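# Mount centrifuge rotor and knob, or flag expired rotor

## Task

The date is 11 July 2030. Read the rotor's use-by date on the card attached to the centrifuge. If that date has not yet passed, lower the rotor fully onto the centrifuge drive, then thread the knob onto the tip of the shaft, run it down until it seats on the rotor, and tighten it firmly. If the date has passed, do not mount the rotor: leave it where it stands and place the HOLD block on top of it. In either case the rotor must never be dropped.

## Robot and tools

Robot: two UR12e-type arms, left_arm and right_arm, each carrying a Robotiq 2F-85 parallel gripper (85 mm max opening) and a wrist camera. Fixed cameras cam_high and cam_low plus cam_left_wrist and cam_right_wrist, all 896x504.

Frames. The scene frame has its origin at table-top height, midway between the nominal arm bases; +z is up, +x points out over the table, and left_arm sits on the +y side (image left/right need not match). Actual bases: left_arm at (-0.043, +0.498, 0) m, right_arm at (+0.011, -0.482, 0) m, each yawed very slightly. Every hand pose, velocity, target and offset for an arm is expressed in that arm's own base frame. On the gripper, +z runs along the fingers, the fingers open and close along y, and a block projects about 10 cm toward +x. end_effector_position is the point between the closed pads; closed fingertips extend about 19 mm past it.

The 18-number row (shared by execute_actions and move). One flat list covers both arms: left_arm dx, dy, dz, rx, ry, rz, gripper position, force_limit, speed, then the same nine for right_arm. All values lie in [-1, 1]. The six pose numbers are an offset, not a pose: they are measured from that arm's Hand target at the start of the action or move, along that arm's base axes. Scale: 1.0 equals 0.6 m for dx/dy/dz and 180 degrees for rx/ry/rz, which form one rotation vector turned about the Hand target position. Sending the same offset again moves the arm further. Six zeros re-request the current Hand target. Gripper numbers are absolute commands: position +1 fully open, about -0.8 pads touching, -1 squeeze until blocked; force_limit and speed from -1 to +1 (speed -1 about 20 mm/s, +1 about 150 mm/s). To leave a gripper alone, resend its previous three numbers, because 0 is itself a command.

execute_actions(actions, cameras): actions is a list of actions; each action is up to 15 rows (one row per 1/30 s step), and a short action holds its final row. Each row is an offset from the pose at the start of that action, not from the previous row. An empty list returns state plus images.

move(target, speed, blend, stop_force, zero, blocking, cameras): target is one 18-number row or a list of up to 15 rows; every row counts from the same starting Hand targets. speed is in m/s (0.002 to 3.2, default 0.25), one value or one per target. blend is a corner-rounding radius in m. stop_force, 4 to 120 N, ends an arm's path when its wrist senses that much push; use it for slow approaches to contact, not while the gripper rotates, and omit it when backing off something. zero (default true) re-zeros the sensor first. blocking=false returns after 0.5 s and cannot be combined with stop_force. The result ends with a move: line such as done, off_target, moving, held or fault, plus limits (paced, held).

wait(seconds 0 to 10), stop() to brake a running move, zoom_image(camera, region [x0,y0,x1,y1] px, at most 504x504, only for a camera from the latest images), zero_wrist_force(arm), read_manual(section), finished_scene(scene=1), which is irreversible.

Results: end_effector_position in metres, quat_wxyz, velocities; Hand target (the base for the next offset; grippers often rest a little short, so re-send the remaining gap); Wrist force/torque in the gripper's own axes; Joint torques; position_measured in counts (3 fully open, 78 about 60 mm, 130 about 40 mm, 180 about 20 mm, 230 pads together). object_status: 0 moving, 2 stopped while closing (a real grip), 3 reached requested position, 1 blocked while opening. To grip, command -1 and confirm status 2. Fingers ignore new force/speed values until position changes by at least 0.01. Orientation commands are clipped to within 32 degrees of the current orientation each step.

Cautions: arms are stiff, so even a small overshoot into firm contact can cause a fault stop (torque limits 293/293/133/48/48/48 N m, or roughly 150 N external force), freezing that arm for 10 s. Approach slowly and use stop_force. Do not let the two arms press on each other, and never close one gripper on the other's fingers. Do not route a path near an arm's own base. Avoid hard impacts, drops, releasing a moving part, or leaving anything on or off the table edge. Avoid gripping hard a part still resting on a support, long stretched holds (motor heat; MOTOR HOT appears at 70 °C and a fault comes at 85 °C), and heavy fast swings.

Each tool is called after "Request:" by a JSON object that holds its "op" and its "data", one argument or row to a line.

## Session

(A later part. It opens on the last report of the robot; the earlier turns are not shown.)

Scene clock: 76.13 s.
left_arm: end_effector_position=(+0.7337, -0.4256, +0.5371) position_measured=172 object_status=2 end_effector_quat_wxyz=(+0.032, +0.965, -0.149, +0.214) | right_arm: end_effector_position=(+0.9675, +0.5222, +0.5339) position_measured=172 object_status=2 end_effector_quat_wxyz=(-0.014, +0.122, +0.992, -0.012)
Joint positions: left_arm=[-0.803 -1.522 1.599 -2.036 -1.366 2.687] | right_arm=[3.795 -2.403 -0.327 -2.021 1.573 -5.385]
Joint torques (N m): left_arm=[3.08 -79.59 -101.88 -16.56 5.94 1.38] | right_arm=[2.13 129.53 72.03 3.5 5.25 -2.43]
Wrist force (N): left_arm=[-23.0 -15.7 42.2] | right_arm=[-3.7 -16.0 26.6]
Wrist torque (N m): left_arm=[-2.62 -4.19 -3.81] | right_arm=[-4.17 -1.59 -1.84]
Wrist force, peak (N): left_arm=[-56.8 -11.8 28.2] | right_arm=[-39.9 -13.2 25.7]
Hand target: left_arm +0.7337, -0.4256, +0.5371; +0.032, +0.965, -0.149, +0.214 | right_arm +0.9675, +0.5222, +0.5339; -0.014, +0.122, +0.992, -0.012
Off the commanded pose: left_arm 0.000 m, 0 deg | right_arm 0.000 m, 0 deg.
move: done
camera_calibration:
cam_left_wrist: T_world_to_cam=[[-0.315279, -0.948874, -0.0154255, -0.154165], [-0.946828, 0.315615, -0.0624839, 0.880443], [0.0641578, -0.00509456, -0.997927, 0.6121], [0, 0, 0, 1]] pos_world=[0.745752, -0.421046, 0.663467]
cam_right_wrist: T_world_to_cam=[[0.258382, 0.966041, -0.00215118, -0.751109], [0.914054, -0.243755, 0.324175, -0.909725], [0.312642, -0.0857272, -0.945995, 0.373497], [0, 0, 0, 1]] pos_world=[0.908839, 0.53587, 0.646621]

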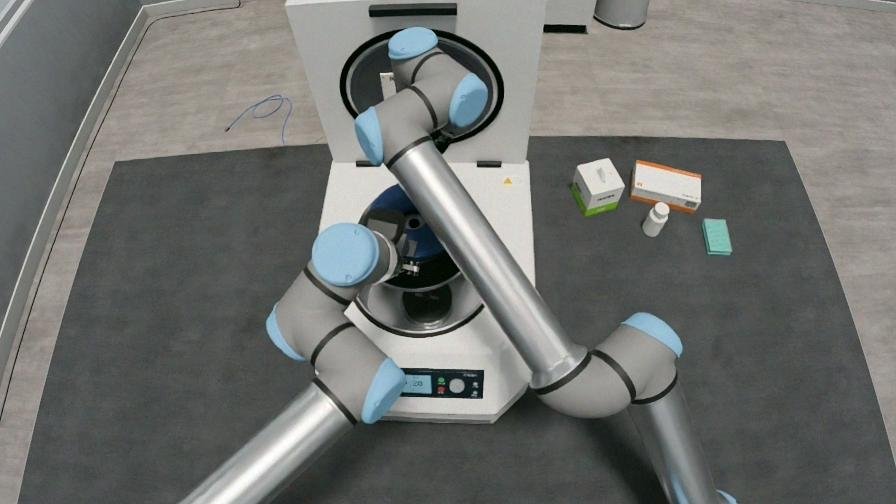

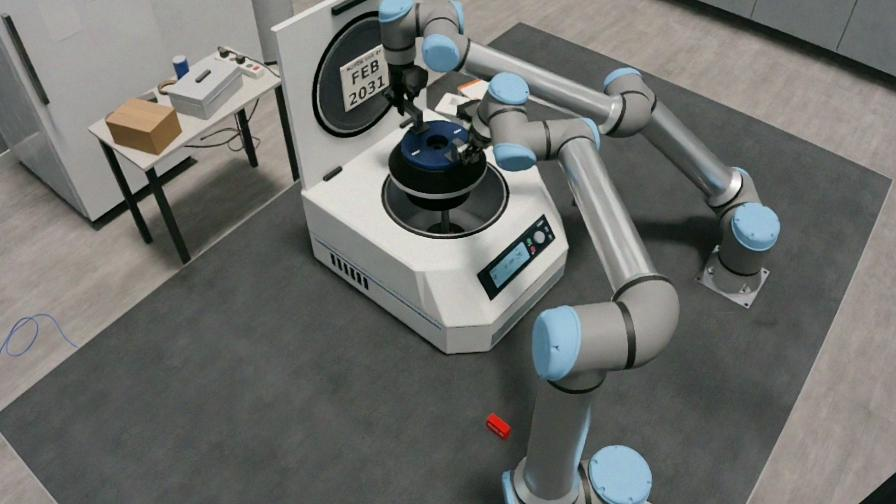

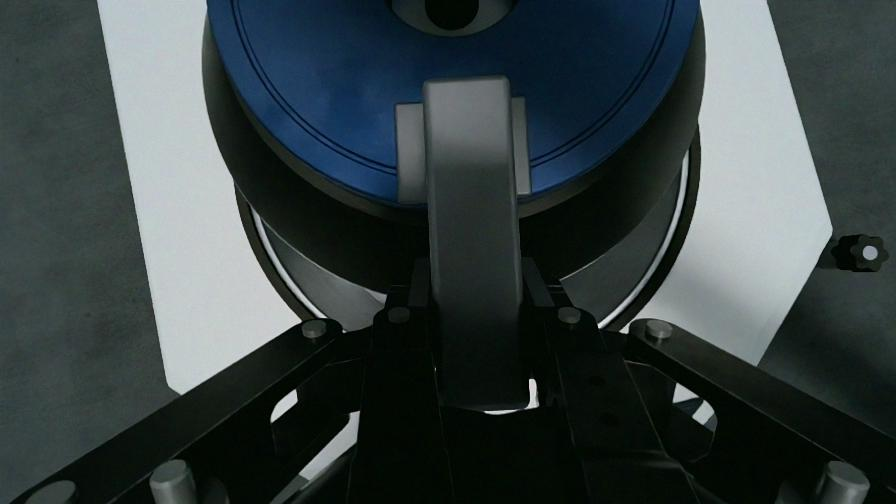

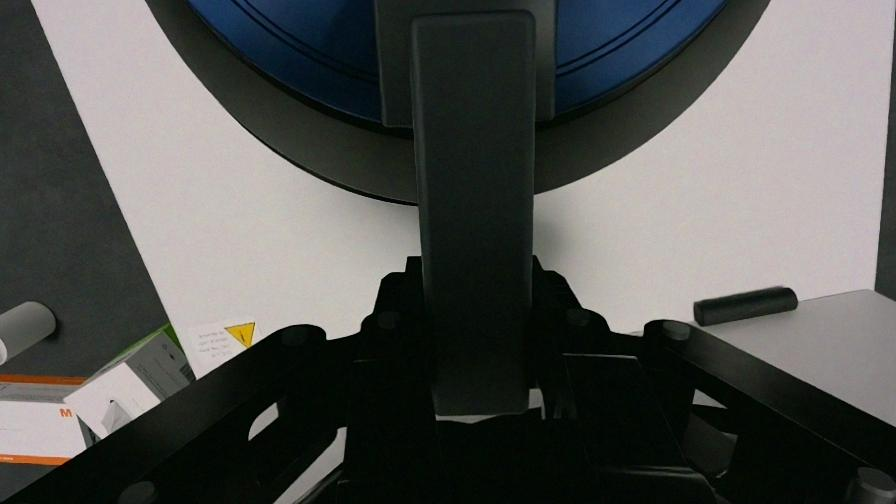

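Request:
{"op": "move", "data": {
  "target": [-0.0327,-0.004,0,0,0,0,-0.98,0.9,-1,-0.0325,-0.0053,0,0,0,0,-0.98,0.9,-1],
  "speed": 0.05,
  "cameras": ["cam_high","cam_low","cam_right_wrist"]
}}

Request:
{"op": "zoom_image", "data": {
  "camera": "cam_low",
  "region": [360, 80, 540, 250]
}}

Request:
{"op": "zoom_image", "data": {
  "camera": "cam_high",
  "region": [330, 190, 510, 345]
}}

Scene clock: 78.90 s.
left_arm: end_effector_position=(+0.7141, -0.4280, +0.5371) position_measured=172 object_status=2 end_effector_quat_wxyz=(+0.032, +0.965, -0.149, +0.214) | right_arm: end_effector_position=(+0.9481, +0.5190, +0.5339) position_measured=172 object_status=2 end_effector_quat_wxyz=(-0.014, +0.122, +0.992, -0.012)
Joint positions: left_arm=[-0.825 -1.548 1.625 -2.032 -1.357 2.665] | right_arm=[3.804 -2.329 -0.462 -1.96 1.574 -5.376]
Joint torques (N m): left_arm=[-36.89 -113.88 -82.48 -16.11 6.83 0.91] | right_arm=[23.85 149.68 60.49 10.24 0 5.57]
Wrist force (N): left_arm=[-22.1 -14.5 42.9] | right_arm=[-2.6 -14.7 27.0]
Wrist torque (N m): left_arm=[-2.58 -4.26 -3.65] | right_arm=[-4.06 -1.58 -1.95]
Wrist force, peak (N): left_arm=[-20.3 -15.7 45.8] | right_arm=[1.0 -15.2 28.5]
Hand target: left_arm +0.7141, -0.4280, +0.5371; +0.032, +0.965, -0.149, +0.214 | right_arm +0.9480, +0.5190, +0.5339; -0.014, +0.122, +0.992, -0.012
Off the commanded pose: left_arm 0.000 m, 0 deg | right_arm 0.000 m, 0 deg.
move: done
camera_calibration:
cam_right_wrist: T_world_to_cam=[[0.258376, 0.966042, -0.0022087, -0.742963], [0.914117, -0.243747, 0.324002, -0.892721], [0.312461, -0.0857334, -0.946054, 0.37949], [0, 0, 0, 1]] pos_world=[0.889439, 0.53267, 0.646621]
Images, in order (width x height): cam_high 896x504, cam_low 896x504, cam_right_wrist 896x504.

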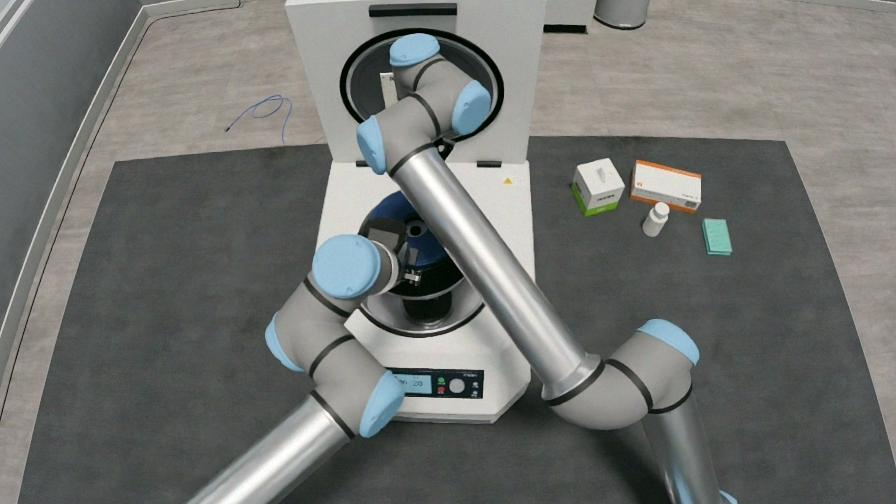

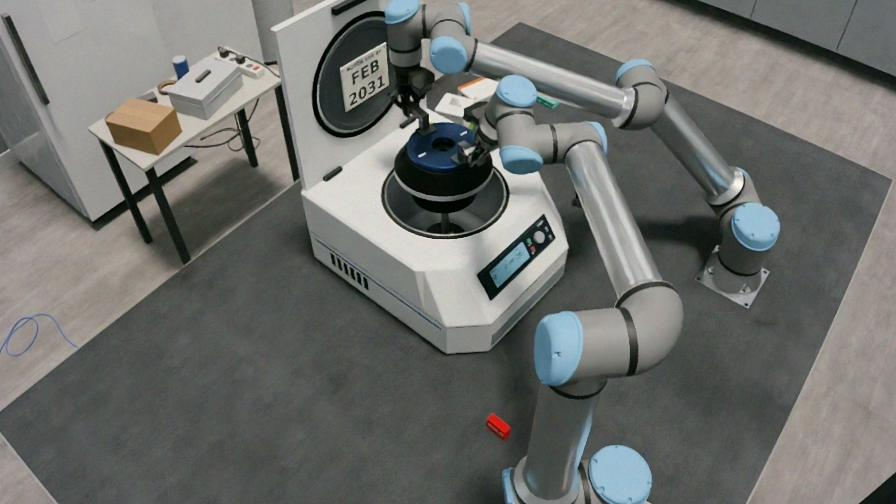

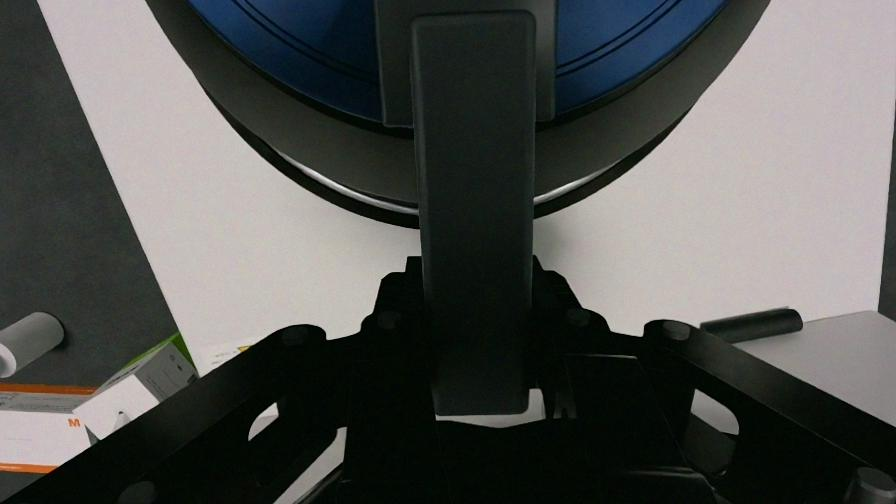

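Scaled by 2.800 from the camera's 896x504 image, which has a finer 1280x720 frame.

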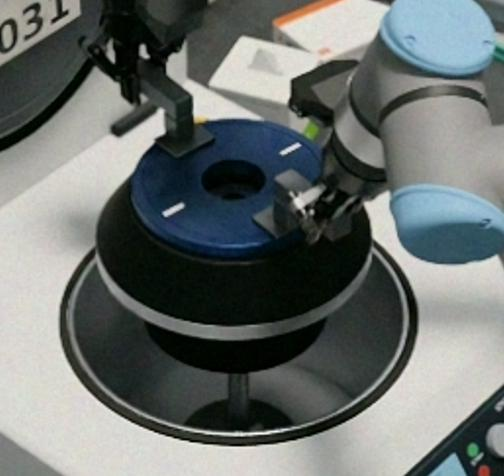

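Scaled by 2.800 from the camera's 896x504 image, which has a finer 1280x720 frame.

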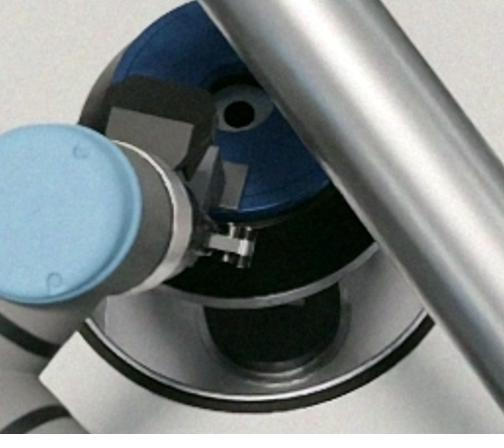

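Request:
{"op": "move", "data": {
  "target": [0,0,-0.0667,0,0,0,-0.98,0.9,-1,0,0,-0.0667,0,0,0,-0.98,0.9,-1],
  "speed": 0.03,
  "stop_force": 15,
  "cameras": ["cam_high","cam_low"]
}}

Request:
{"op": "zoom_image", "data": {
  "camera": "cam_low",
  "region": [360, 80, 540, 250]
}}

Request:
{"op": "zoom_image", "data": {
  "camera": "cam_high",
  "region": [330, 190, 510, 345]
}}

Scene clock: 82.10 s.
left_arm: end_effector_position=(+0.7141, -0.4280, +0.4971) position_measured=172 object_status=2 end_effector_quat_wxyz=(+0.032, +0.965, -0.149, +0.214) | right_arm: end_effector_position=(+0.9480, +0.5190, +0.4939) position_measured=172 object_status=2 end_effector_quat_wxyz=(-0.014, +0.122, +0.992, -0.012)
Joint positions: left_arm=[-0.825 -1.541 1.688 -2.102 -1.357 2.665] | right_arm=[3.804 -2.291 -0.602 -1.858 1.573 -5.376]
Joint torques (N m): left_arm=[-33.44 -76.89 -83.36 -22.97 3.35 2.36] | right_arm=[6.98 151.41 62.38 9.44 1.24 3.28]
Wrist force (N): left_arm=[-26.4 -14.1 40.9] | right_arm=[-7.3 -14.3 26.5]
Wrist torque (N m): left_arm=[-2.68 -4.25 -3.61] | right_arm=[-4.11 -1.59 -1.86]
Wrist force, peak (N): left_arm=[-25.2 -13.9 43.1] | right_arm=[-6.1 -14.1 28.3]
Hand target: left_arm +0.7141, -0.4280, +0.4971; +0.032, +0.965, -0.149, +0.214 | right_arm +0.9480, +0.5190, +0.4939; -0.014, +0.122, +0.992, -0.012
Off the commanded pose: left_arm 0.000 m, 0 deg | right_arm 0.000 m, 0 deg.
move: done
Images, in order (width x height): cam_high 896x504, cam_low 896x504.

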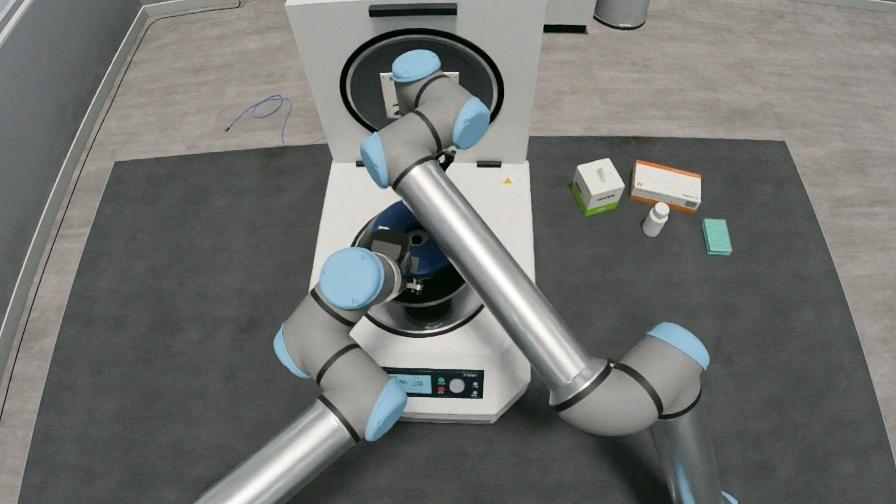

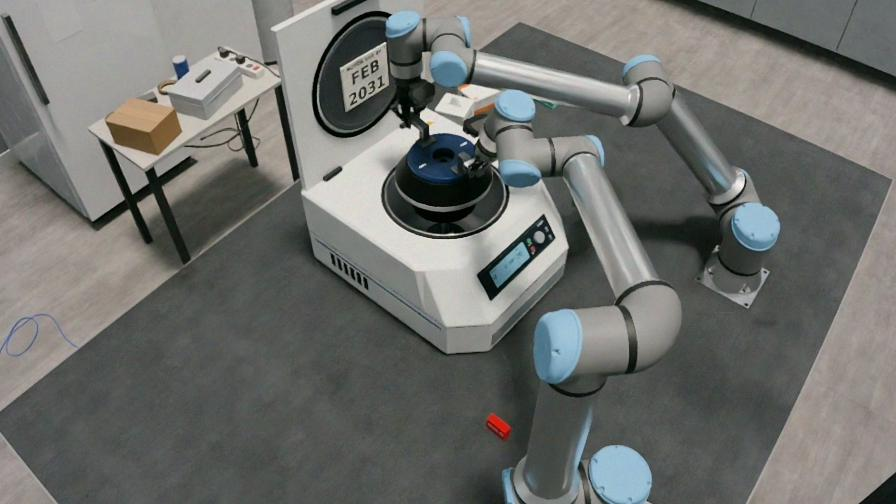

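Scaled by 2.800 from the camera's 896x504 image, which has a finer 1280x720 frame.

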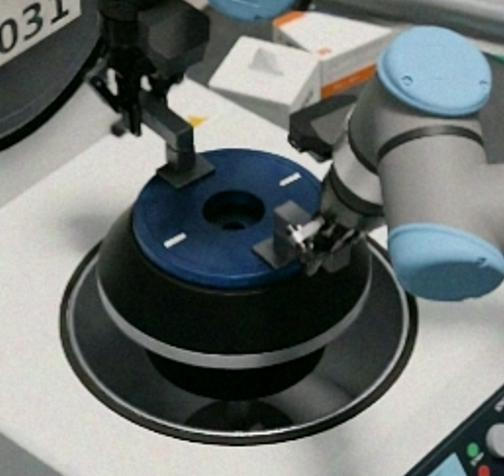

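Scaled by 2.800 from the camera's 896x504 image, which has a finer 1280x720 frame.

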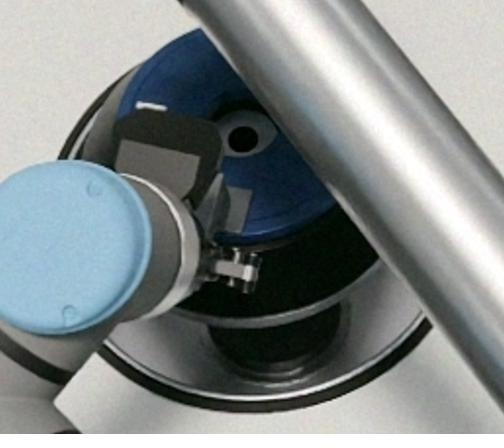

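Request:
{"op": "move", "data": {
  "target": [0,0,-0.1,0,0,0,-0.98,0.9,-1,0,0,-0.1,0,0,0,-0.98,0.9,-1],
  "speed": 0.025,
  "stop_force": 15,
  "cameras": ["cam_high","cam_low"]
}}

Request:
{"op": "zoom_image", "data": {
  "camera": "cam_low",
  "region": [380, 110, 500, 220]
}}

Request:
{"op": "zoom_image", "data": {
  "camera": "cam_high",
  "region": [370, 200, 470, 300]
}}

Scene clock: 85.13 s.
left_arm: end_effector_position=(+0.7141, -0.4280, +0.4762) position_measured=172 object_status=2 end_effector_quat_wxyz=(+0.032, +0.965, -0.149, +0.214) | right_arm: end_effector_position=(+0.9481, +0.5190, +0.4671) position_measured=172 object_status=2 end_effector_quat_wxyz=(-0.014, +0.122, +0.992, -0.012)
Joint positions: left_arm=[-0.825 -1.535 1.719 -2.139 -1.358 2.665] | right_arm=[3.804 -2.275 -0.678 -1.798 1.573 -5.376]
Joint torques (N m): left_arm=[-26.14 -144.73 -113.2 -21.55 5.49 3.77] | right_arm=[10.85 104.57 65.46 3.15 2.05 2.92]
Wrist force (N): left_arm=[-10.6 -9.5 77.3] | right_arm=[-6.3 -19.1 7.9]
Wrist torque (N m): left_arm=[-3.27 -4.04 -3.31] | right_arm=[-2.68 -0.77 -2.29]
Wrist force, peak (N): left_arm=[-5.5 -9.6 82.0] | right_arm=[-5.9 -16.4 29.9]
Hand target: left_arm +0.7141, -0.4280, +0.4762; +0.032, +0.965, -0.149, +0.214 (not the last commanded pose) | right_arm +0.9481, +0.5190, +0.4671; -0.014, +0.122, +0.992, -0.012 (not the last commanded pose)
Off the commanded pose: left_arm 0.039 m, 0 deg | right_arm 0.033 m, 0 deg.
move: contact (left_arm, right_arm)
Images, in order (width x height): cam_high 896x504, cam_low 896x504.

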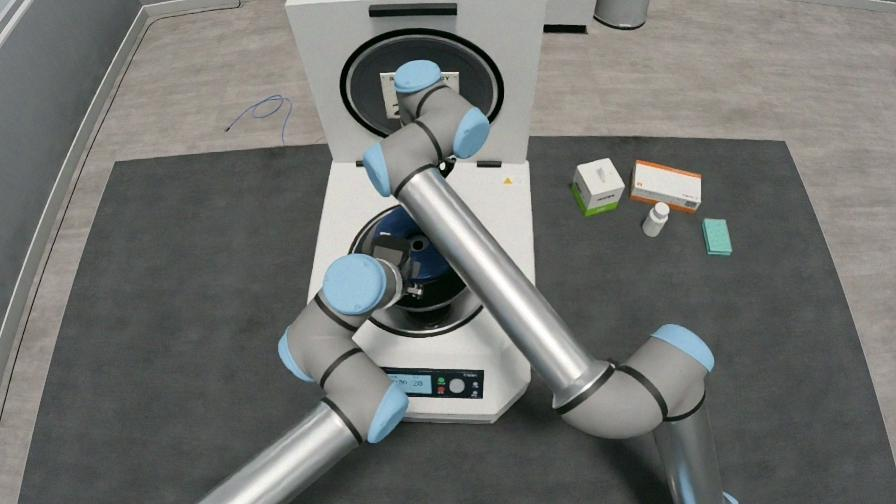

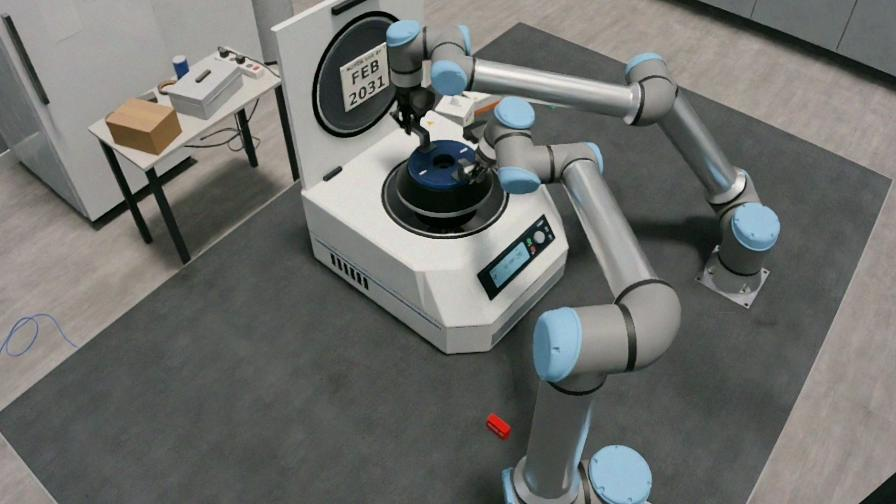

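Scaled by 4.200 from the camera's 896x504 image, which has a finer 1280x720 frame.

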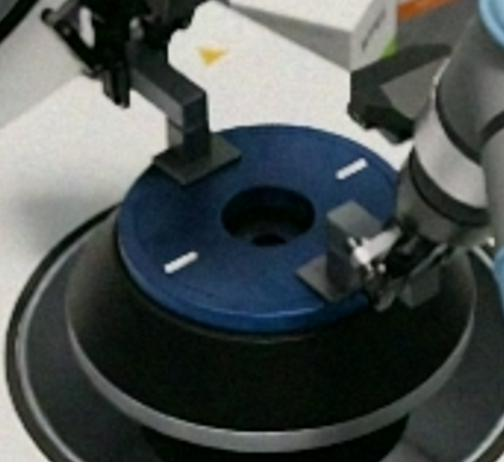

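Scaled by 5.040 from the camera's 896x504 image, which has a finer 1280x720 frame.

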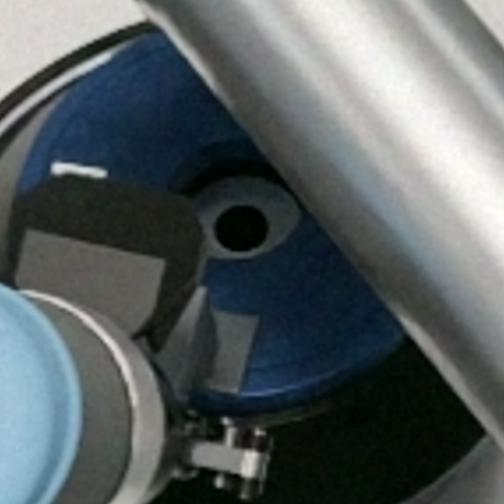

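Request:
{"op": "move", "data": {
  "target": [0,0,0,0,0,0,-0.98,0.9,-1,0,0,0.0098,0,0,0,-0.98,0.9,-1],
  "speed": 0.03
}}

Request:
{"op": "move", "data": {
  "target": [0,0,-0.05,0,0,0,-0.98,0.9,-1,0,0,-0.05,0,0,0,-0.98,0.9,-1],
  "speed": 0.03,
  "stop_force": 35
}}

Scene clock: 86.47 s.
left_arm: end_effector_position=(+0.7141, -0.4280, +0.4765) position_measured=172 object_status=2 end_effector_quat_wxyz=(+0.032, +0.965, -0.149, +0.214) | right_arm: end_effector_position=(+0.9481, +0.5190, +0.4728) position_measured=172 object_status=2 end_effector_quat_wxyz=(-0.014, +0.122, +0.992, -0.012) end_effector_velocity=(+0.000, +0.001, +0.001) end_effector_angular_velocity=(+0.000, +0.000, +0.001)
Joint positions: left_arm=[-0.825 -1.535 1.719 -2.139 -1.358 2.665] | right_arm=[3.804 -2.278 -0.662 -1.81 1.573 -5.376]
Joint velocities: left_arm=[within noise] | right_arm=[0 -0.002 0.005 -0.003 0 0]
Joint torques (N m): left_arm=[-25.28 -81.98 -80.23 -17.52 6.13 3.67] | right_arm=[16.12 131.2 81.14 3.33 1.91 2.81]
Wrist force (N): left_arm=[-24.2 -14.2 37.6] | right_arm=[-6.6 -13.8 31.0]
Wrist torque (N m): left_arm=[-2.16 -2.93 -3.19] | right_arm=[-3.57 -1.58 -2.00]
Wrist force, peak (N): left_arm=[-11.6 -9.5 78.0] | right_arm=[-7.0 -14.1 30.9]
Hand target: left_arm +0.7141, -0.4280, +0.4762; +0.032, +0.965, -0.149, +0.214 | right_arm +0.9481, +0.5190, +0.4729; -0.014, +0.122, +0.992, -0.012
Off the commanded pose: left_arm 0.000 m, 0 deg | right_arm 0.000 m, 0 deg.
move: done

Scene clock: 88.27 s.
left_arm: end_effector_position=(+0.7141, -0.4280, +0.4746) position_measured=172 object_status=2 end_effector_quat_wxyz=(+0.032, +0.965, -0.149, +0.214) | right_arm: end_effector_position=(+0.9481, +0.5190, +0.4647) position_measured=172 object_status=2 end_effector_quat_wxyz=(-0.014, +0.122, +0.992, -0.012)
Joint positions: left_arm=[-0.825 -1.535 1.722 -2.142 -1.358 2.665] | right_arm=[3.804 -2.273 -0.685 -1.792 1.573 -5.376]
Joint torques (N m): left_arm=[-18.61 -164.88 -120.83 -22.55 1.87 3.7] | right_arm=[16.61 89.93 56 2.29 2.31 2.31]
Wrist force (N): left_arm=[-0.1 -9.5 101.2] | right_arm=[-6.6 -19.9 -4.6]
Wrist torque (N m): left_arm=[-3.37 -4.19 -3.30] | right_arm=[-2.48 -0.76 -2.36]
Wrist force, peak (N): left_arm=[-0.8 -9.3 101.5] | right_arm=[-3.6 -17.5 34.9]
Hand target: left_arm +0.7141, -0.4280, +0.4746; +0.032, +0.965, -0.149, +0.214 (not the last commanded pose) | right_arm +0.9481, +0.5190, +0.4646; -0.014, +0.122, +0.992, -0.012 (not the last commanded pose)
Off the commanded pose: left_arm 0.028 m, 0 deg | right_arm 0.022 m, 0 deg.
move: contact (left_arm, right_arm)

Request:
{"op": "move", "data": {
  "target": [0,0,0.004,0,0,0,-0.98,0.9,-1,0,0,0.0152,0,0,0,-0.98,0.9,-1],
  "speed": 0.03
}}

Request:
{"op": "move", "data": {
  "target": [0.0024,-0.0034,0,0,0,0,-0.98,0.9,-1,0.0025,-0.0033,0,0,0,0,-0.98,0.9,-1],
  "speed": 0.03
}}

Request:
{"op": "move", "data": {
  "target": [0,0,-0.04,0,0,0,-0.98,0.9,-1,0,0,-0.04,0,0,0,-0.98,0.9,-1],
  "speed": 0.02,
  "stop_force": 35
}}

Scene clock: 91.03 s.
left_arm: end_effector_position=(+0.7141, -0.4280, +0.4771) position_measured=172 object_status=2 end_effector_quat_wxyz=(+0.032, +0.965, -0.149, +0.215) | right_arm: end_effector_position=(+0.9481, +0.5190, +0.4737) position_measured=172 object_status=2 end_effector_quat_wxyz=(-0.014, +0.122, +0.992, -0.012)
Joint positions: left_arm=[-0.825 -1.536 1.718 -2.138 -1.358 2.665] | right_arm=[3.804 -2.278 -0.661 -1.811 1.573 -5.376]
Joint torques (N m): left_arm=[-7.23 -103.15 -96.68 -14.65 1.74 3.61] | right_arm=[16.67 131.12 82.98 3.78 1.95 2.62]
Wrist force (N): left_arm=[-23.1 -14.0 36.6] | right_arm=[-6.2 -14.6 32.4]
Wrist torque (N m): left_arm=[-1.88 -2.58 -3.11] | right_arm=[-3.47 -1.57 -2.05]
Wrist force, peak (N): left_arm=[-0.7 -9.5 101.7] | right_arm=[-6.2 -14.6 32.4]
Hand target: left_arm +0.7141, -0.4280, +0.4770; +0.032, +0.965, -0.149, +0.214 | right_arm +0.9481, +0.5190, +0.4738; -0.014, +0.122, +0.992, -0.012
Off the commanded pose: left_arm 0.000 m, 0 deg | right_arm 0.000 m, 0 deg.
move: done

Scene clock: 91.73 s.
left_arm: end_effector_position=(+0.7155, -0.4300, +0.4772) position_measured=172 object_status=2 end_effector_quat_wxyz=(+0.032, +0.965, -0.149, +0.215) | right_arm: end_effector_position=(+0.9495, +0.5171, +0.4735) position_measured=172 object_status=2 end_effector_quat_wxyz=(-0.014, +0.122, +0.992, -0.012)
Joint positions: left_arm=[-0.826 -1.532 1.714 -2.138 -1.357 2.665] | right_arm=[3.801 -2.279 -0.659 -1.812 1.573 -5.379]
Joint torques (N m): left_arm=[-26.29 -27.97 -81.93 -16 6.87 0.77] | right_arm=[0.85 161.26 103.1 7.23 -0.97 -2.66]
Wrist force (N): left_arm=[-50.1 -15.3 -14.4] | right_arm=[-3.6 -13.2 60.2]
Wrist torque (N m): left_arm=[-1.56 -2.62 -3.28] | right_arm=[-3.73 -1.33 -1.83]
Wrist force, peak (N): left_arm=[-50.1 -15.3 -14.4] | right_arm=[-3.6 -13.2 60.2]
Hand target: left_arm +0.7155, -0.4301, +0.4770; +0.032, +0.965, -0.149, +0.214 | right_arm +0.9496, +0.5171, +0.4738; -0.014, +0.122, +0.992, -0.012
Off the commanded pose: left_arm 0.000 m, 0 deg | right_arm 0.000 m, 0 deg.
move: done

Scene clock: 93.43 s.
left_arm: end_effector_position=(+0.7156, -0.4302, +0.4762) position_measured=172 object_status=2 end_effector_quat_wxyz=(+0.032, +0.965, -0.149, +0.215) | right_arm: end_effector_position=(+0.9496, +0.5170, +0.4654) position_measured=172 object_status=2 end_effector_quat_wxyz=(-0.014, +0.122, +0.992, -0.012)
Joint positions: left_arm=[-0.826 -1.531 1.715 -2.14 -1.357 2.665] | right_arm=[3.801 -2.274 -0.681 -1.794 1.573 -5.379]
Joint torques (N m): left_arm=[-14.82 -123.01 -104.92 -22.91 1.36 1.74] | right_arm=[7.05 120.92 75.52 4.23 0.25 -1.81]
Wrist force (N): left_arm=[-23.1 -14.6 49.0] | right_arm=[-4.5 -17.5 21.4]
Wrist torque (N m): left_arm=[-2.26 -3.80 -3.44] | right_arm=[-3.32 -0.46 -2.15]
Wrist force, peak (N): left_arm=[-42.6 -15.1 -57.1] | right_arm=[-3.4 -13.1 61.0]
Hand target: left_arm +0.7156, -0.4301, +0.4762; +0.032, +0.965, -0.149, +0.215 (not the last commanded pose) | right_arm +0.9496, +0.5170, +0.4654; -0.014, +0.122, +0.992, -0.012 (not the last commanded pose)
Off the commanded pose: left_arm 0.023 m, 0 deg | right_arm 0.016 m, 0 deg.
move: contact (left_arm, right_arm)

Request:
{"op": "execute_actions", "data": {
  "actions": []
}}

Request:
{"op": "zoom_image", "data": {
  "camera": "cam_low",
  "region": [370, 80, 550, 250]
}}

Request:
{"op": "zoom_image", "data": {
  "camera": "cam_high",
  "region": [350, 190, 470, 310]
}}

Scene clock: 95.93 s.
left_arm: end_effector_position=(+0.7156, -0.4301, +0.4762) position_measured=172 object_status=2 end_effector_quat_wxyz=(+0.032, +0.965, -0.149, +0.215) | right_arm: end_effector_position=(+0.9496, +0.5170, +0.4654) position_measured=172 object_status=2 end_effector_quat_wxyz=(-0.014, +0.122, +0.992, -0.012)
Joint positions: left_arm=[-0.826 -1.531 1.715 -2.14 -1.357 2.665] | right_arm=[3.801 -2.274 -0.681 -1.794 1.573 -5.379]
Joint velocities: within noise
Joint torques (N m): left_arm=[-0.77 -120.94 -104.88 -22.13 1.17 2.83] | right_arm=[8.22 121.37 72.58 5.45 0.42 -1.24]
Motor temperatures (°C): left_arm=[33 48 36 32 48 51] | right_arm=[38 41 31 42 41 43]
Wrist force (N): left_arm=[-22.8 -14.8 49.2] | right_arm=[-4.4 -17.5 21.0]
Wrist torque (N m): left_arm=[-2.29 -3.82 -3.45] | right_arm=[-3.32 -0.46 -2.15]
Wrist force, peak (N): left_arm=[-23.2 -14.6 49.7] | right_arm=[-4.3 -17.9 21.7]
Hand target: left_arm +0.7156, -0.4301, +0.4762; +0.032, +0.965, -0.149, +0.215 (not the last commanded pose) | right_arm +0.9496, +0.5170, +0.4654; -0.014, +0.122, +0.992, -0.012 (not the last commanded pose)
Tool commands: left_gripper/position=-0.98 left_gripper/force_limit=+0.9 left_gripper/speed=-1.0 right_gripper/position=-0.98 right_gripper/force_limit=+0.9 right_gripper/speed=-1.0
Off the commanded pose: left_arm 0.023 m, 0 deg | right_arm 0.016 m, 0 deg.
camera_calibration:
cam_left_wrist: T_world_to_cam=[[-0.315332, -0.948864, -0.0149543, -0.165357], [-0.946769, 0.315633, -0.0632779, 0.861274], [0.0647621, -0.0057953, -0.997884, 0.551709], [0, 0, 0, 1]] pos_world=[0.727555, -0.42555, 0.602569]
cam_right_wrist: T_world_to_cam=[[0.258481, 0.966015, -0.00169863, -0.74192], [0.913888, -0.243962, 0.324485, -0.872257], [0.313043, -0.0854255, -0.945889, 0.313301], [0, 0, 0, 1]] pos_world=[0.890841, 0.530671, 0.578122]

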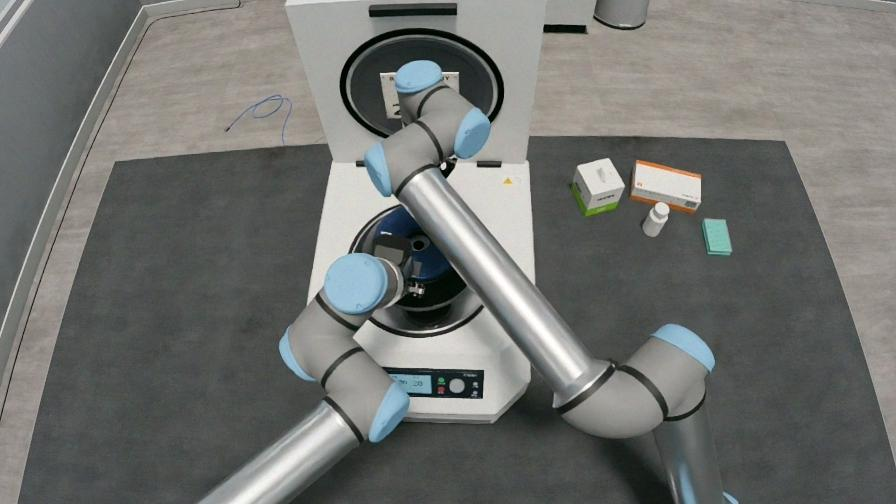

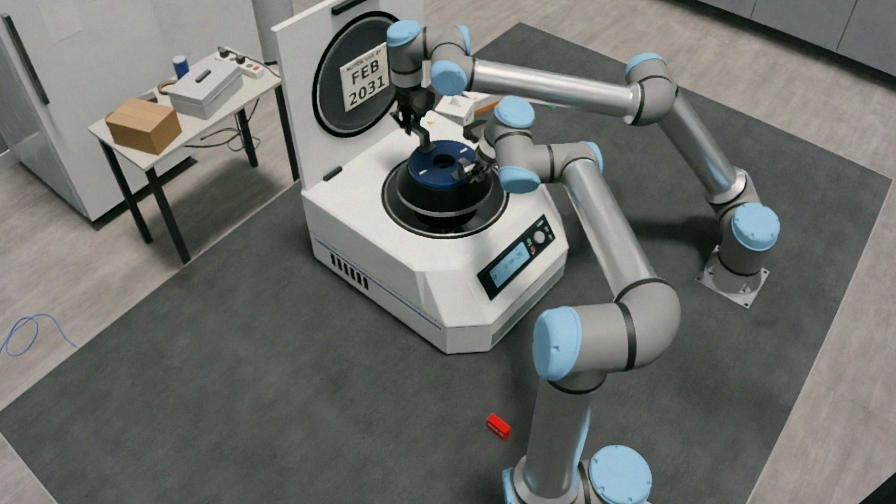

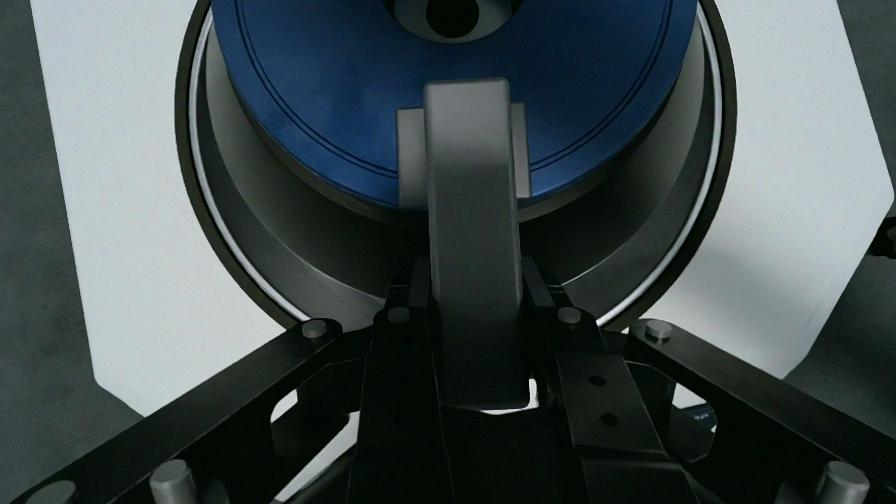

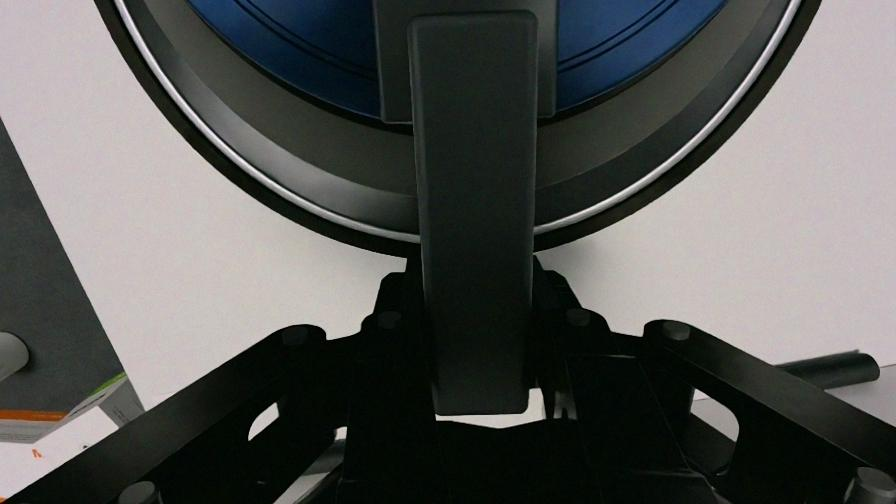

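Scaled by 2.800 from the camera's 896x504 image, which has a finer 1280x720 frame.

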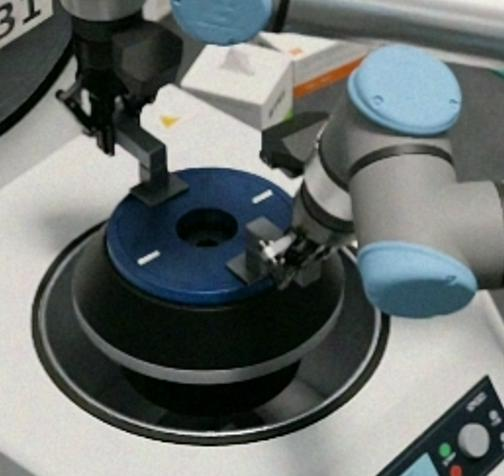

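Scaled by 4.200 from the camera's 896x504 image, which has a finer 1280x720 frame.

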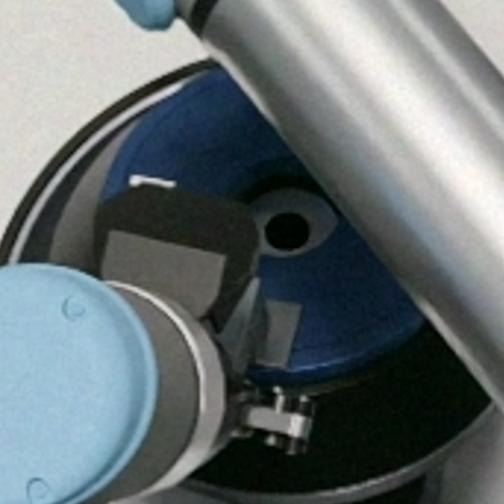

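Request:
{"op": "move", "data": {
  "target": [0,0,0.005,0,0,0,-0.98,0.9,-1,0,0,0.0177,0,0,0,-0.98,0.9,-1],
  "speed": 0.03
}}

Request:
{"op": "move", "data": {
  "target": [-0.006,0.0018,0,0,0,0,-0.98,0.9,-1,-0.006,0.0017,0,0,0,0,-0.98,0.9,-1],
  "speed": 0.03
}}

Request:
{"op": "move", "data": {
  "target": [0,0,-0.02,0,0,0,-0.98,0.9,-1,0,0,-0.02,0,0,0,-0.98,0.9,-1],
  "speed": 0.02,
  "stop_force": 35
}}

Scene clock: 98.87 s.
left_arm: end_effector_position=(+0.7155, -0.4301, +0.4794) position_measured=172 object_status=2 end_effector_quat_wxyz=(+0.032, +0.965, -0.149, +0.215) | right_arm: end_effector_position=(+0.9496, +0.5170, +0.4756) position_measured=172 object_status=2 end_effector_quat_wxyz=(-0.014, +0.122, +0.992, -0.012)
Joint positions: left_arm=[-0.826 -1.532 1.711 -2.135 -1.357 2.665] | right_arm=[3.801 -2.28 -0.653 -1.817 1.573 -5.379]
Joint torques (N m): left_arm=[-2.24 -71.9 -90.44 -17.36 3.18 3.96] | right_arm=[8.94 172.8 110.79 8.62 -0.2 0.17]
Wrist force (N): left_arm=[-50.5 -15.3 -2.8] | right_arm=[0.6 -12.9 70.1]
Wrist torque (N m): left_arm=[-1.52 -2.66 -3.26] | right_arm=[-3.87 -1.28 -1.79]
Wrist force, peak (N): left_arm=[-23.2 -14.5 49.6] | right_arm=[0.6 -12.9 70.1]
Hand target: left_arm +0.7156, -0.4301, +0.4792; +0.032, +0.965, -0.149, +0.215 | right_arm +0.9496, +0.5170, +0.4760; -0.014, +0.122, +0.992, -0.012
Off the commanded pose: left_arm 0.000 m, 0 deg | right_arm 0.000 m, 0 deg.
move: done

Scene clock: 99.63 s.
left_arm: end_effector_position=(+0.7120, -0.4291, +0.4792) position_measured=172 object_status=2 end_effector_quat_wxyz=(+0.032, +0.965, -0.149, +0.215) | right_arm: end_effector_position=(+0.9461, +0.5180, +0.4761) position_measured=172 object_status=2 end_effector_quat_wxyz=(-0.014, +0.122, +0.992, -0.012)
Joint positions: left_arm=[-0.828 -1.538 1.717 -2.134 -1.356 2.662] | right_arm=[3.804 -2.273 -0.665 -1.812 1.573 -5.376]
Joint torques (N m): left_arm=[-35.63 -113.07 -77.8 -14.78 5.82 0.49] | right_arm=[26.87 156.89 67.87 10.5 5.33 5.34]
Wrist force (N): left_arm=[-24.0 -14.2 35.9] | right_arm=[-6.7 -13.8 32.7]
Wrist torque (N m): left_arm=[-1.87 -2.57 -3.12] | right_arm=[-3.36 -1.64 -2.07]
Wrist force, peak (N): left_arm=[-51.3 -15.1 -4.5] | right_arm=[1.2 -12.3 71.3]
Hand target: left_arm +0.7120, -0.4291, +0.4792; +0.032, +0.965, -0.149, +0.215 | right_arm +0.9460, +0.5180, +0.4760; -0.014, +0.122, +0.992, -0.012
Off the commanded pose: left_arm 0.000 m, 0 deg | right_arm 0.000 m, 0 deg.
move: done

Scene clock: 101.17 s.
left_arm: end_effector_position=(+0.7120, -0.4291, +0.4672) position_measured=172 object_status=2 end_effector_quat_wxyz=(+0.032, +0.965, -0.149, +0.215) | right_arm: end_effector_position=(+0.9460, +0.5181, +0.4640) position_measured=172 object_status=2 end_effector_quat_wxyz=(-0.014, +0.122, +0.992, -0.012)
Joint positions: left_arm=[-0.828 -1.535 1.735 -2.155 -1.356 2.662] | right_arm=[3.804 -2.267 -0.696 -1.786 1.573 -5.376]
Joint torques (N m): left_arm=[-23.03 -60.36 -74.71 -21.09 1.95 1.51] | right_arm=[12.13 164.39 74.04 10.95 3.11 5.49]
Wrist force (N): left_arm=[-31.0 -15.4 21.7] | right_arm=[-7.5 -13.1 39.0]
Wrist torque (N m): left_arm=[-1.65 -2.55 -3.09] | right_arm=[-3.63 -1.50 -1.98]
Wrist force, peak (N): left_arm=[-21.0 -14.4 38.0] | right_arm=[-7.7 -13.3 39.6]
Hand target: left_arm +0.7120, -0.4291, +0.4672; +0.032, +0.965, -0.149, +0.215 | right_arm +0.9460, +0.5180, +0.4640; -0.014, +0.122, +0.992, -0.012
Off the commanded pose: left_arm 0.000 m, 0 deg | right_arm 0.000 m, 0 deg.
move: done

Request:
{"op": "move", "data": {
  "target": [-0.0025,0,0,0,0,0,-0.98,0.9,-1,-0.0025,0,0,0,0,0,-0.98,0.9,-1],
  "speed": 0.03
}}

Request:
{"op": "move", "data": {
  "target": [0,0,-0.04,0,0,0,-0.98,0.9,-1,0,0,-0.04,0,0,0,-0.98,0.9,-1],
  "speed": 0.03,
  "stop_force": 40
}}

Scene clock: 102.27 s.
left_arm: end_effector_position=(+0.7105, -0.4291, +0.4671) position_measured=172 object_status=2 end_effector_quat_wxyz=(+0.032, +0.965, -0.149, +0.215) | right_arm: end_effector_position=(+0.9446, +0.5180, +0.4641) position_measured=172 object_status=2 end_effector_quat_wxyz=(-0.014, +0.122, +0.992, -0.012)
Joint positions: left_arm=[-0.83 -1.537 1.737 -2.155 -1.356 2.661] | right_arm=[3.805 -2.264 -0.702 -1.784 1.573 -5.375]
Joint torques (N m): left_arm=[-36.79 -110.85 -80.43 -15.57 4.78 0.35] | right_arm=[26.43 155.51 65.49 9.21 2.87 5.4]
Wrist force (N): left_arm=[-23.3 -16.7 38.8] | right_arm=[-9.9 -12.8 30.4]
Wrist torque (N m): left_arm=[-1.42 -2.47 -3.00] | right_arm=[-3.88 -1.61 -1.97]
Wrist force, peak (N): left_arm=[-23.7 -16.1 39.2] | right_arm=[-8.4 -12.6 40.5]
Hand target: left_arm +0.7105, -0.4291, +0.4672; +0.032, +0.965, -0.149, +0.215 | right_arm +0.9445, +0.5180, +0.4640; -0.014, +0.122, +0.992, -0.012
Off the commanded pose: left_arm 0.000 m, 0 deg | right_arm 0.000 m, 0 deg.
move: done

Scene clock: 104.00 s.
left_arm: end_effector_position=(+0.7105, -0.4291, +0.4432) position_measured=172 object_status=2 end_effector_quat_wxyz=(+0.032, +0.965, -0.149, +0.215) | right_arm: end_effector_position=(+0.9445, +0.5180, +0.4400) position_measured=172 object_status=2 end_effector_quat_wxyz=(-0.014, +0.122, +0.992, -0.012)
Joint positions: left_arm=[-0.83 -1.528 1.771 -2.198 -1.356 2.661] | right_arm=[3.805 -2.255 -0.76 -1.736 1.573 -5.375]
Joint torques (N m): left_arm=[-38 -77.4 -80.28 -21.31 -0.15 1.76] | right_arm=[12.27 148.85 62.52 8.09 5.47 5.18]
Wrist force (N): left_arm=[-23.6 -16.8 41.0] | right_arm=[-13.1 -12.6 25.2]
Wrist torque (N m): left_arm=[-1.40 -2.36 -2.94] | right_arm=[-3.85 -1.54 -1.90]
Wrist force, peak (N): left_arm=[-21.6 -16.5 44.4] | right_arm=[-10.0 -12.1 29.8]
Hand target: left_arm +0.7105, -0.4291, +0.4432; +0.032, +0.965, -0.149, +0.215 | right_arm +0.9445, +0.5180, +0.4400; -0.014, +0.122, +0.992, -0.012
Off the commanded pose: left_arm 0.000 m, 0 deg | right_arm 0.000 m, 0 deg.
move: done

Request:
{"op": "move", "data": {
  "target": [0,0,-0.12,0,0,0,-0.98,0.9,-1,0,0,-0.12,0,0,0,-0.98,0.9,-1],
  "speed": 0.04,
  "stop_force": 40,
  "cameras": ["cam_high","cam_low"]
}}

Request:
{"op": "zoom_image", "data": {
  "camera": "cam_low",
  "region": [370, 110, 550, 280]
}}

Request:
{"op": "zoom_image", "data": {
  "camera": "cam_high",
  "region": [350, 210, 480, 330]
}}

Scene clock: 107.17 s.
left_arm: end_effector_position=(+0.7105, -0.4291, +0.3712) position_measured=172 object_status=2 end_effector_quat_wxyz=(+0.032, +0.965, -0.149, +0.215) | right_arm: end_effector_position=(+0.9445, +0.5180, +0.3680) position_measured=172 object_status=2 end_effector_quat_wxyz=(-0.014, +0.122, +0.992, -0.012)
Joint positions: left_arm=[-0.83 -1.491 1.864 -2.327 -1.356 2.661] | right_arm=[3.805 -2.245 -0.902 -1.603 1.574 -5.375]
Joint torques (N m): left_arm=[-33.01 -82.06 -80.02 -21.85 0.46 2.17] | right_arm=[11.8 142.96 57.52 6.8 4.14 4.69]
Wrist force (N): left_arm=[-22.0 -16.1 46.0] | right_arm=[-16.6 -10.8 19.1]
Wrist torque (N m): left_arm=[-1.33 -2.43 -2.84] | right_arm=[-3.73 -1.57 -1.80]
Wrist force, peak (N): left_arm=[-21.0 -15.7 49.4] | right_arm=[-13.4 -11.9 25.0]
Hand target: left_arm +0.7105, -0.4291, +0.3712; +0.032, +0.965, -0.149, +0.215 | right_arm +0.9445, +0.5180, +0.3680; -0.014, +0.122, +0.992, -0.012
Off the commanded pose: left_arm 0.000 m, 0 deg | right_arm 0.000 m, 0 deg.
move: done
Images, in order (width x height): cam_high 896x504, cam_low 896x504.

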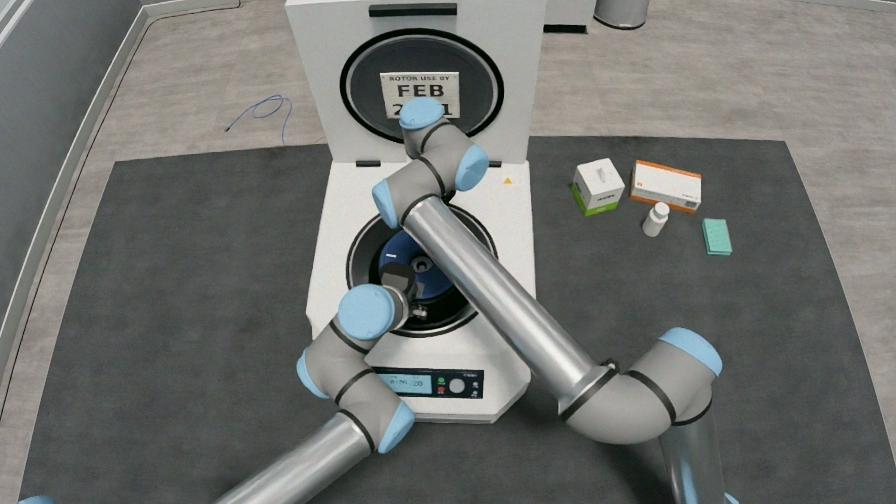

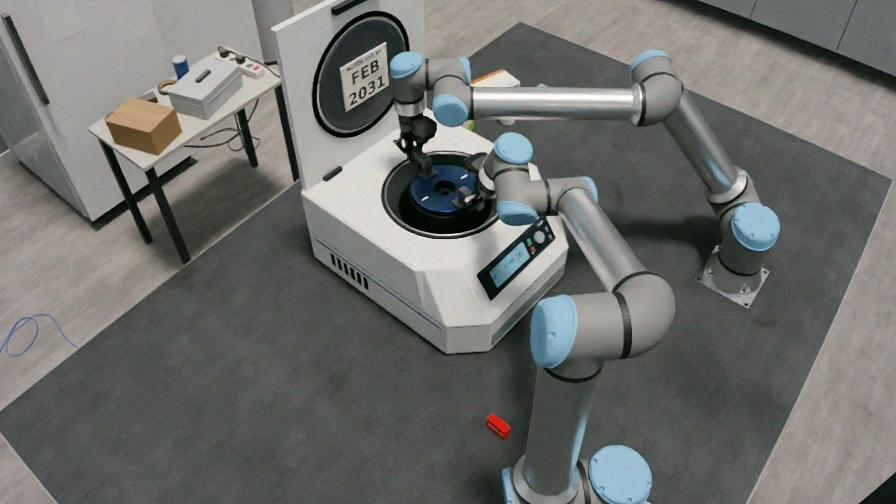

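Scaled by 2.800 from the camera's 896x504 image, which has a finer 1280x720 frame.

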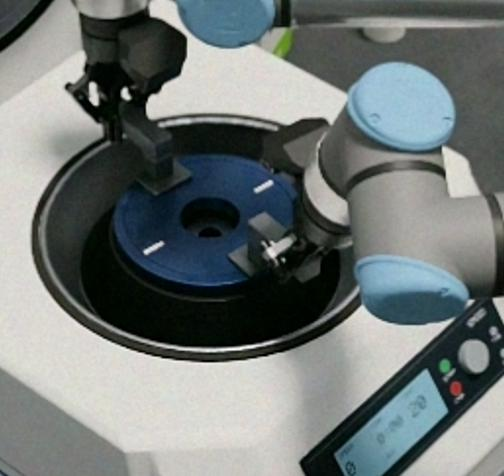

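Scaled by 3.877 from the camera's 896x504 image, which has a finer 1280x720 frame.

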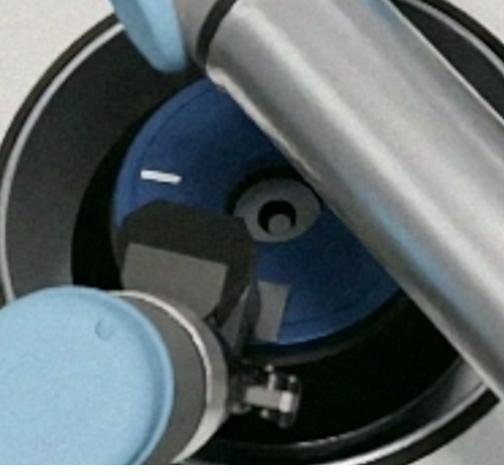

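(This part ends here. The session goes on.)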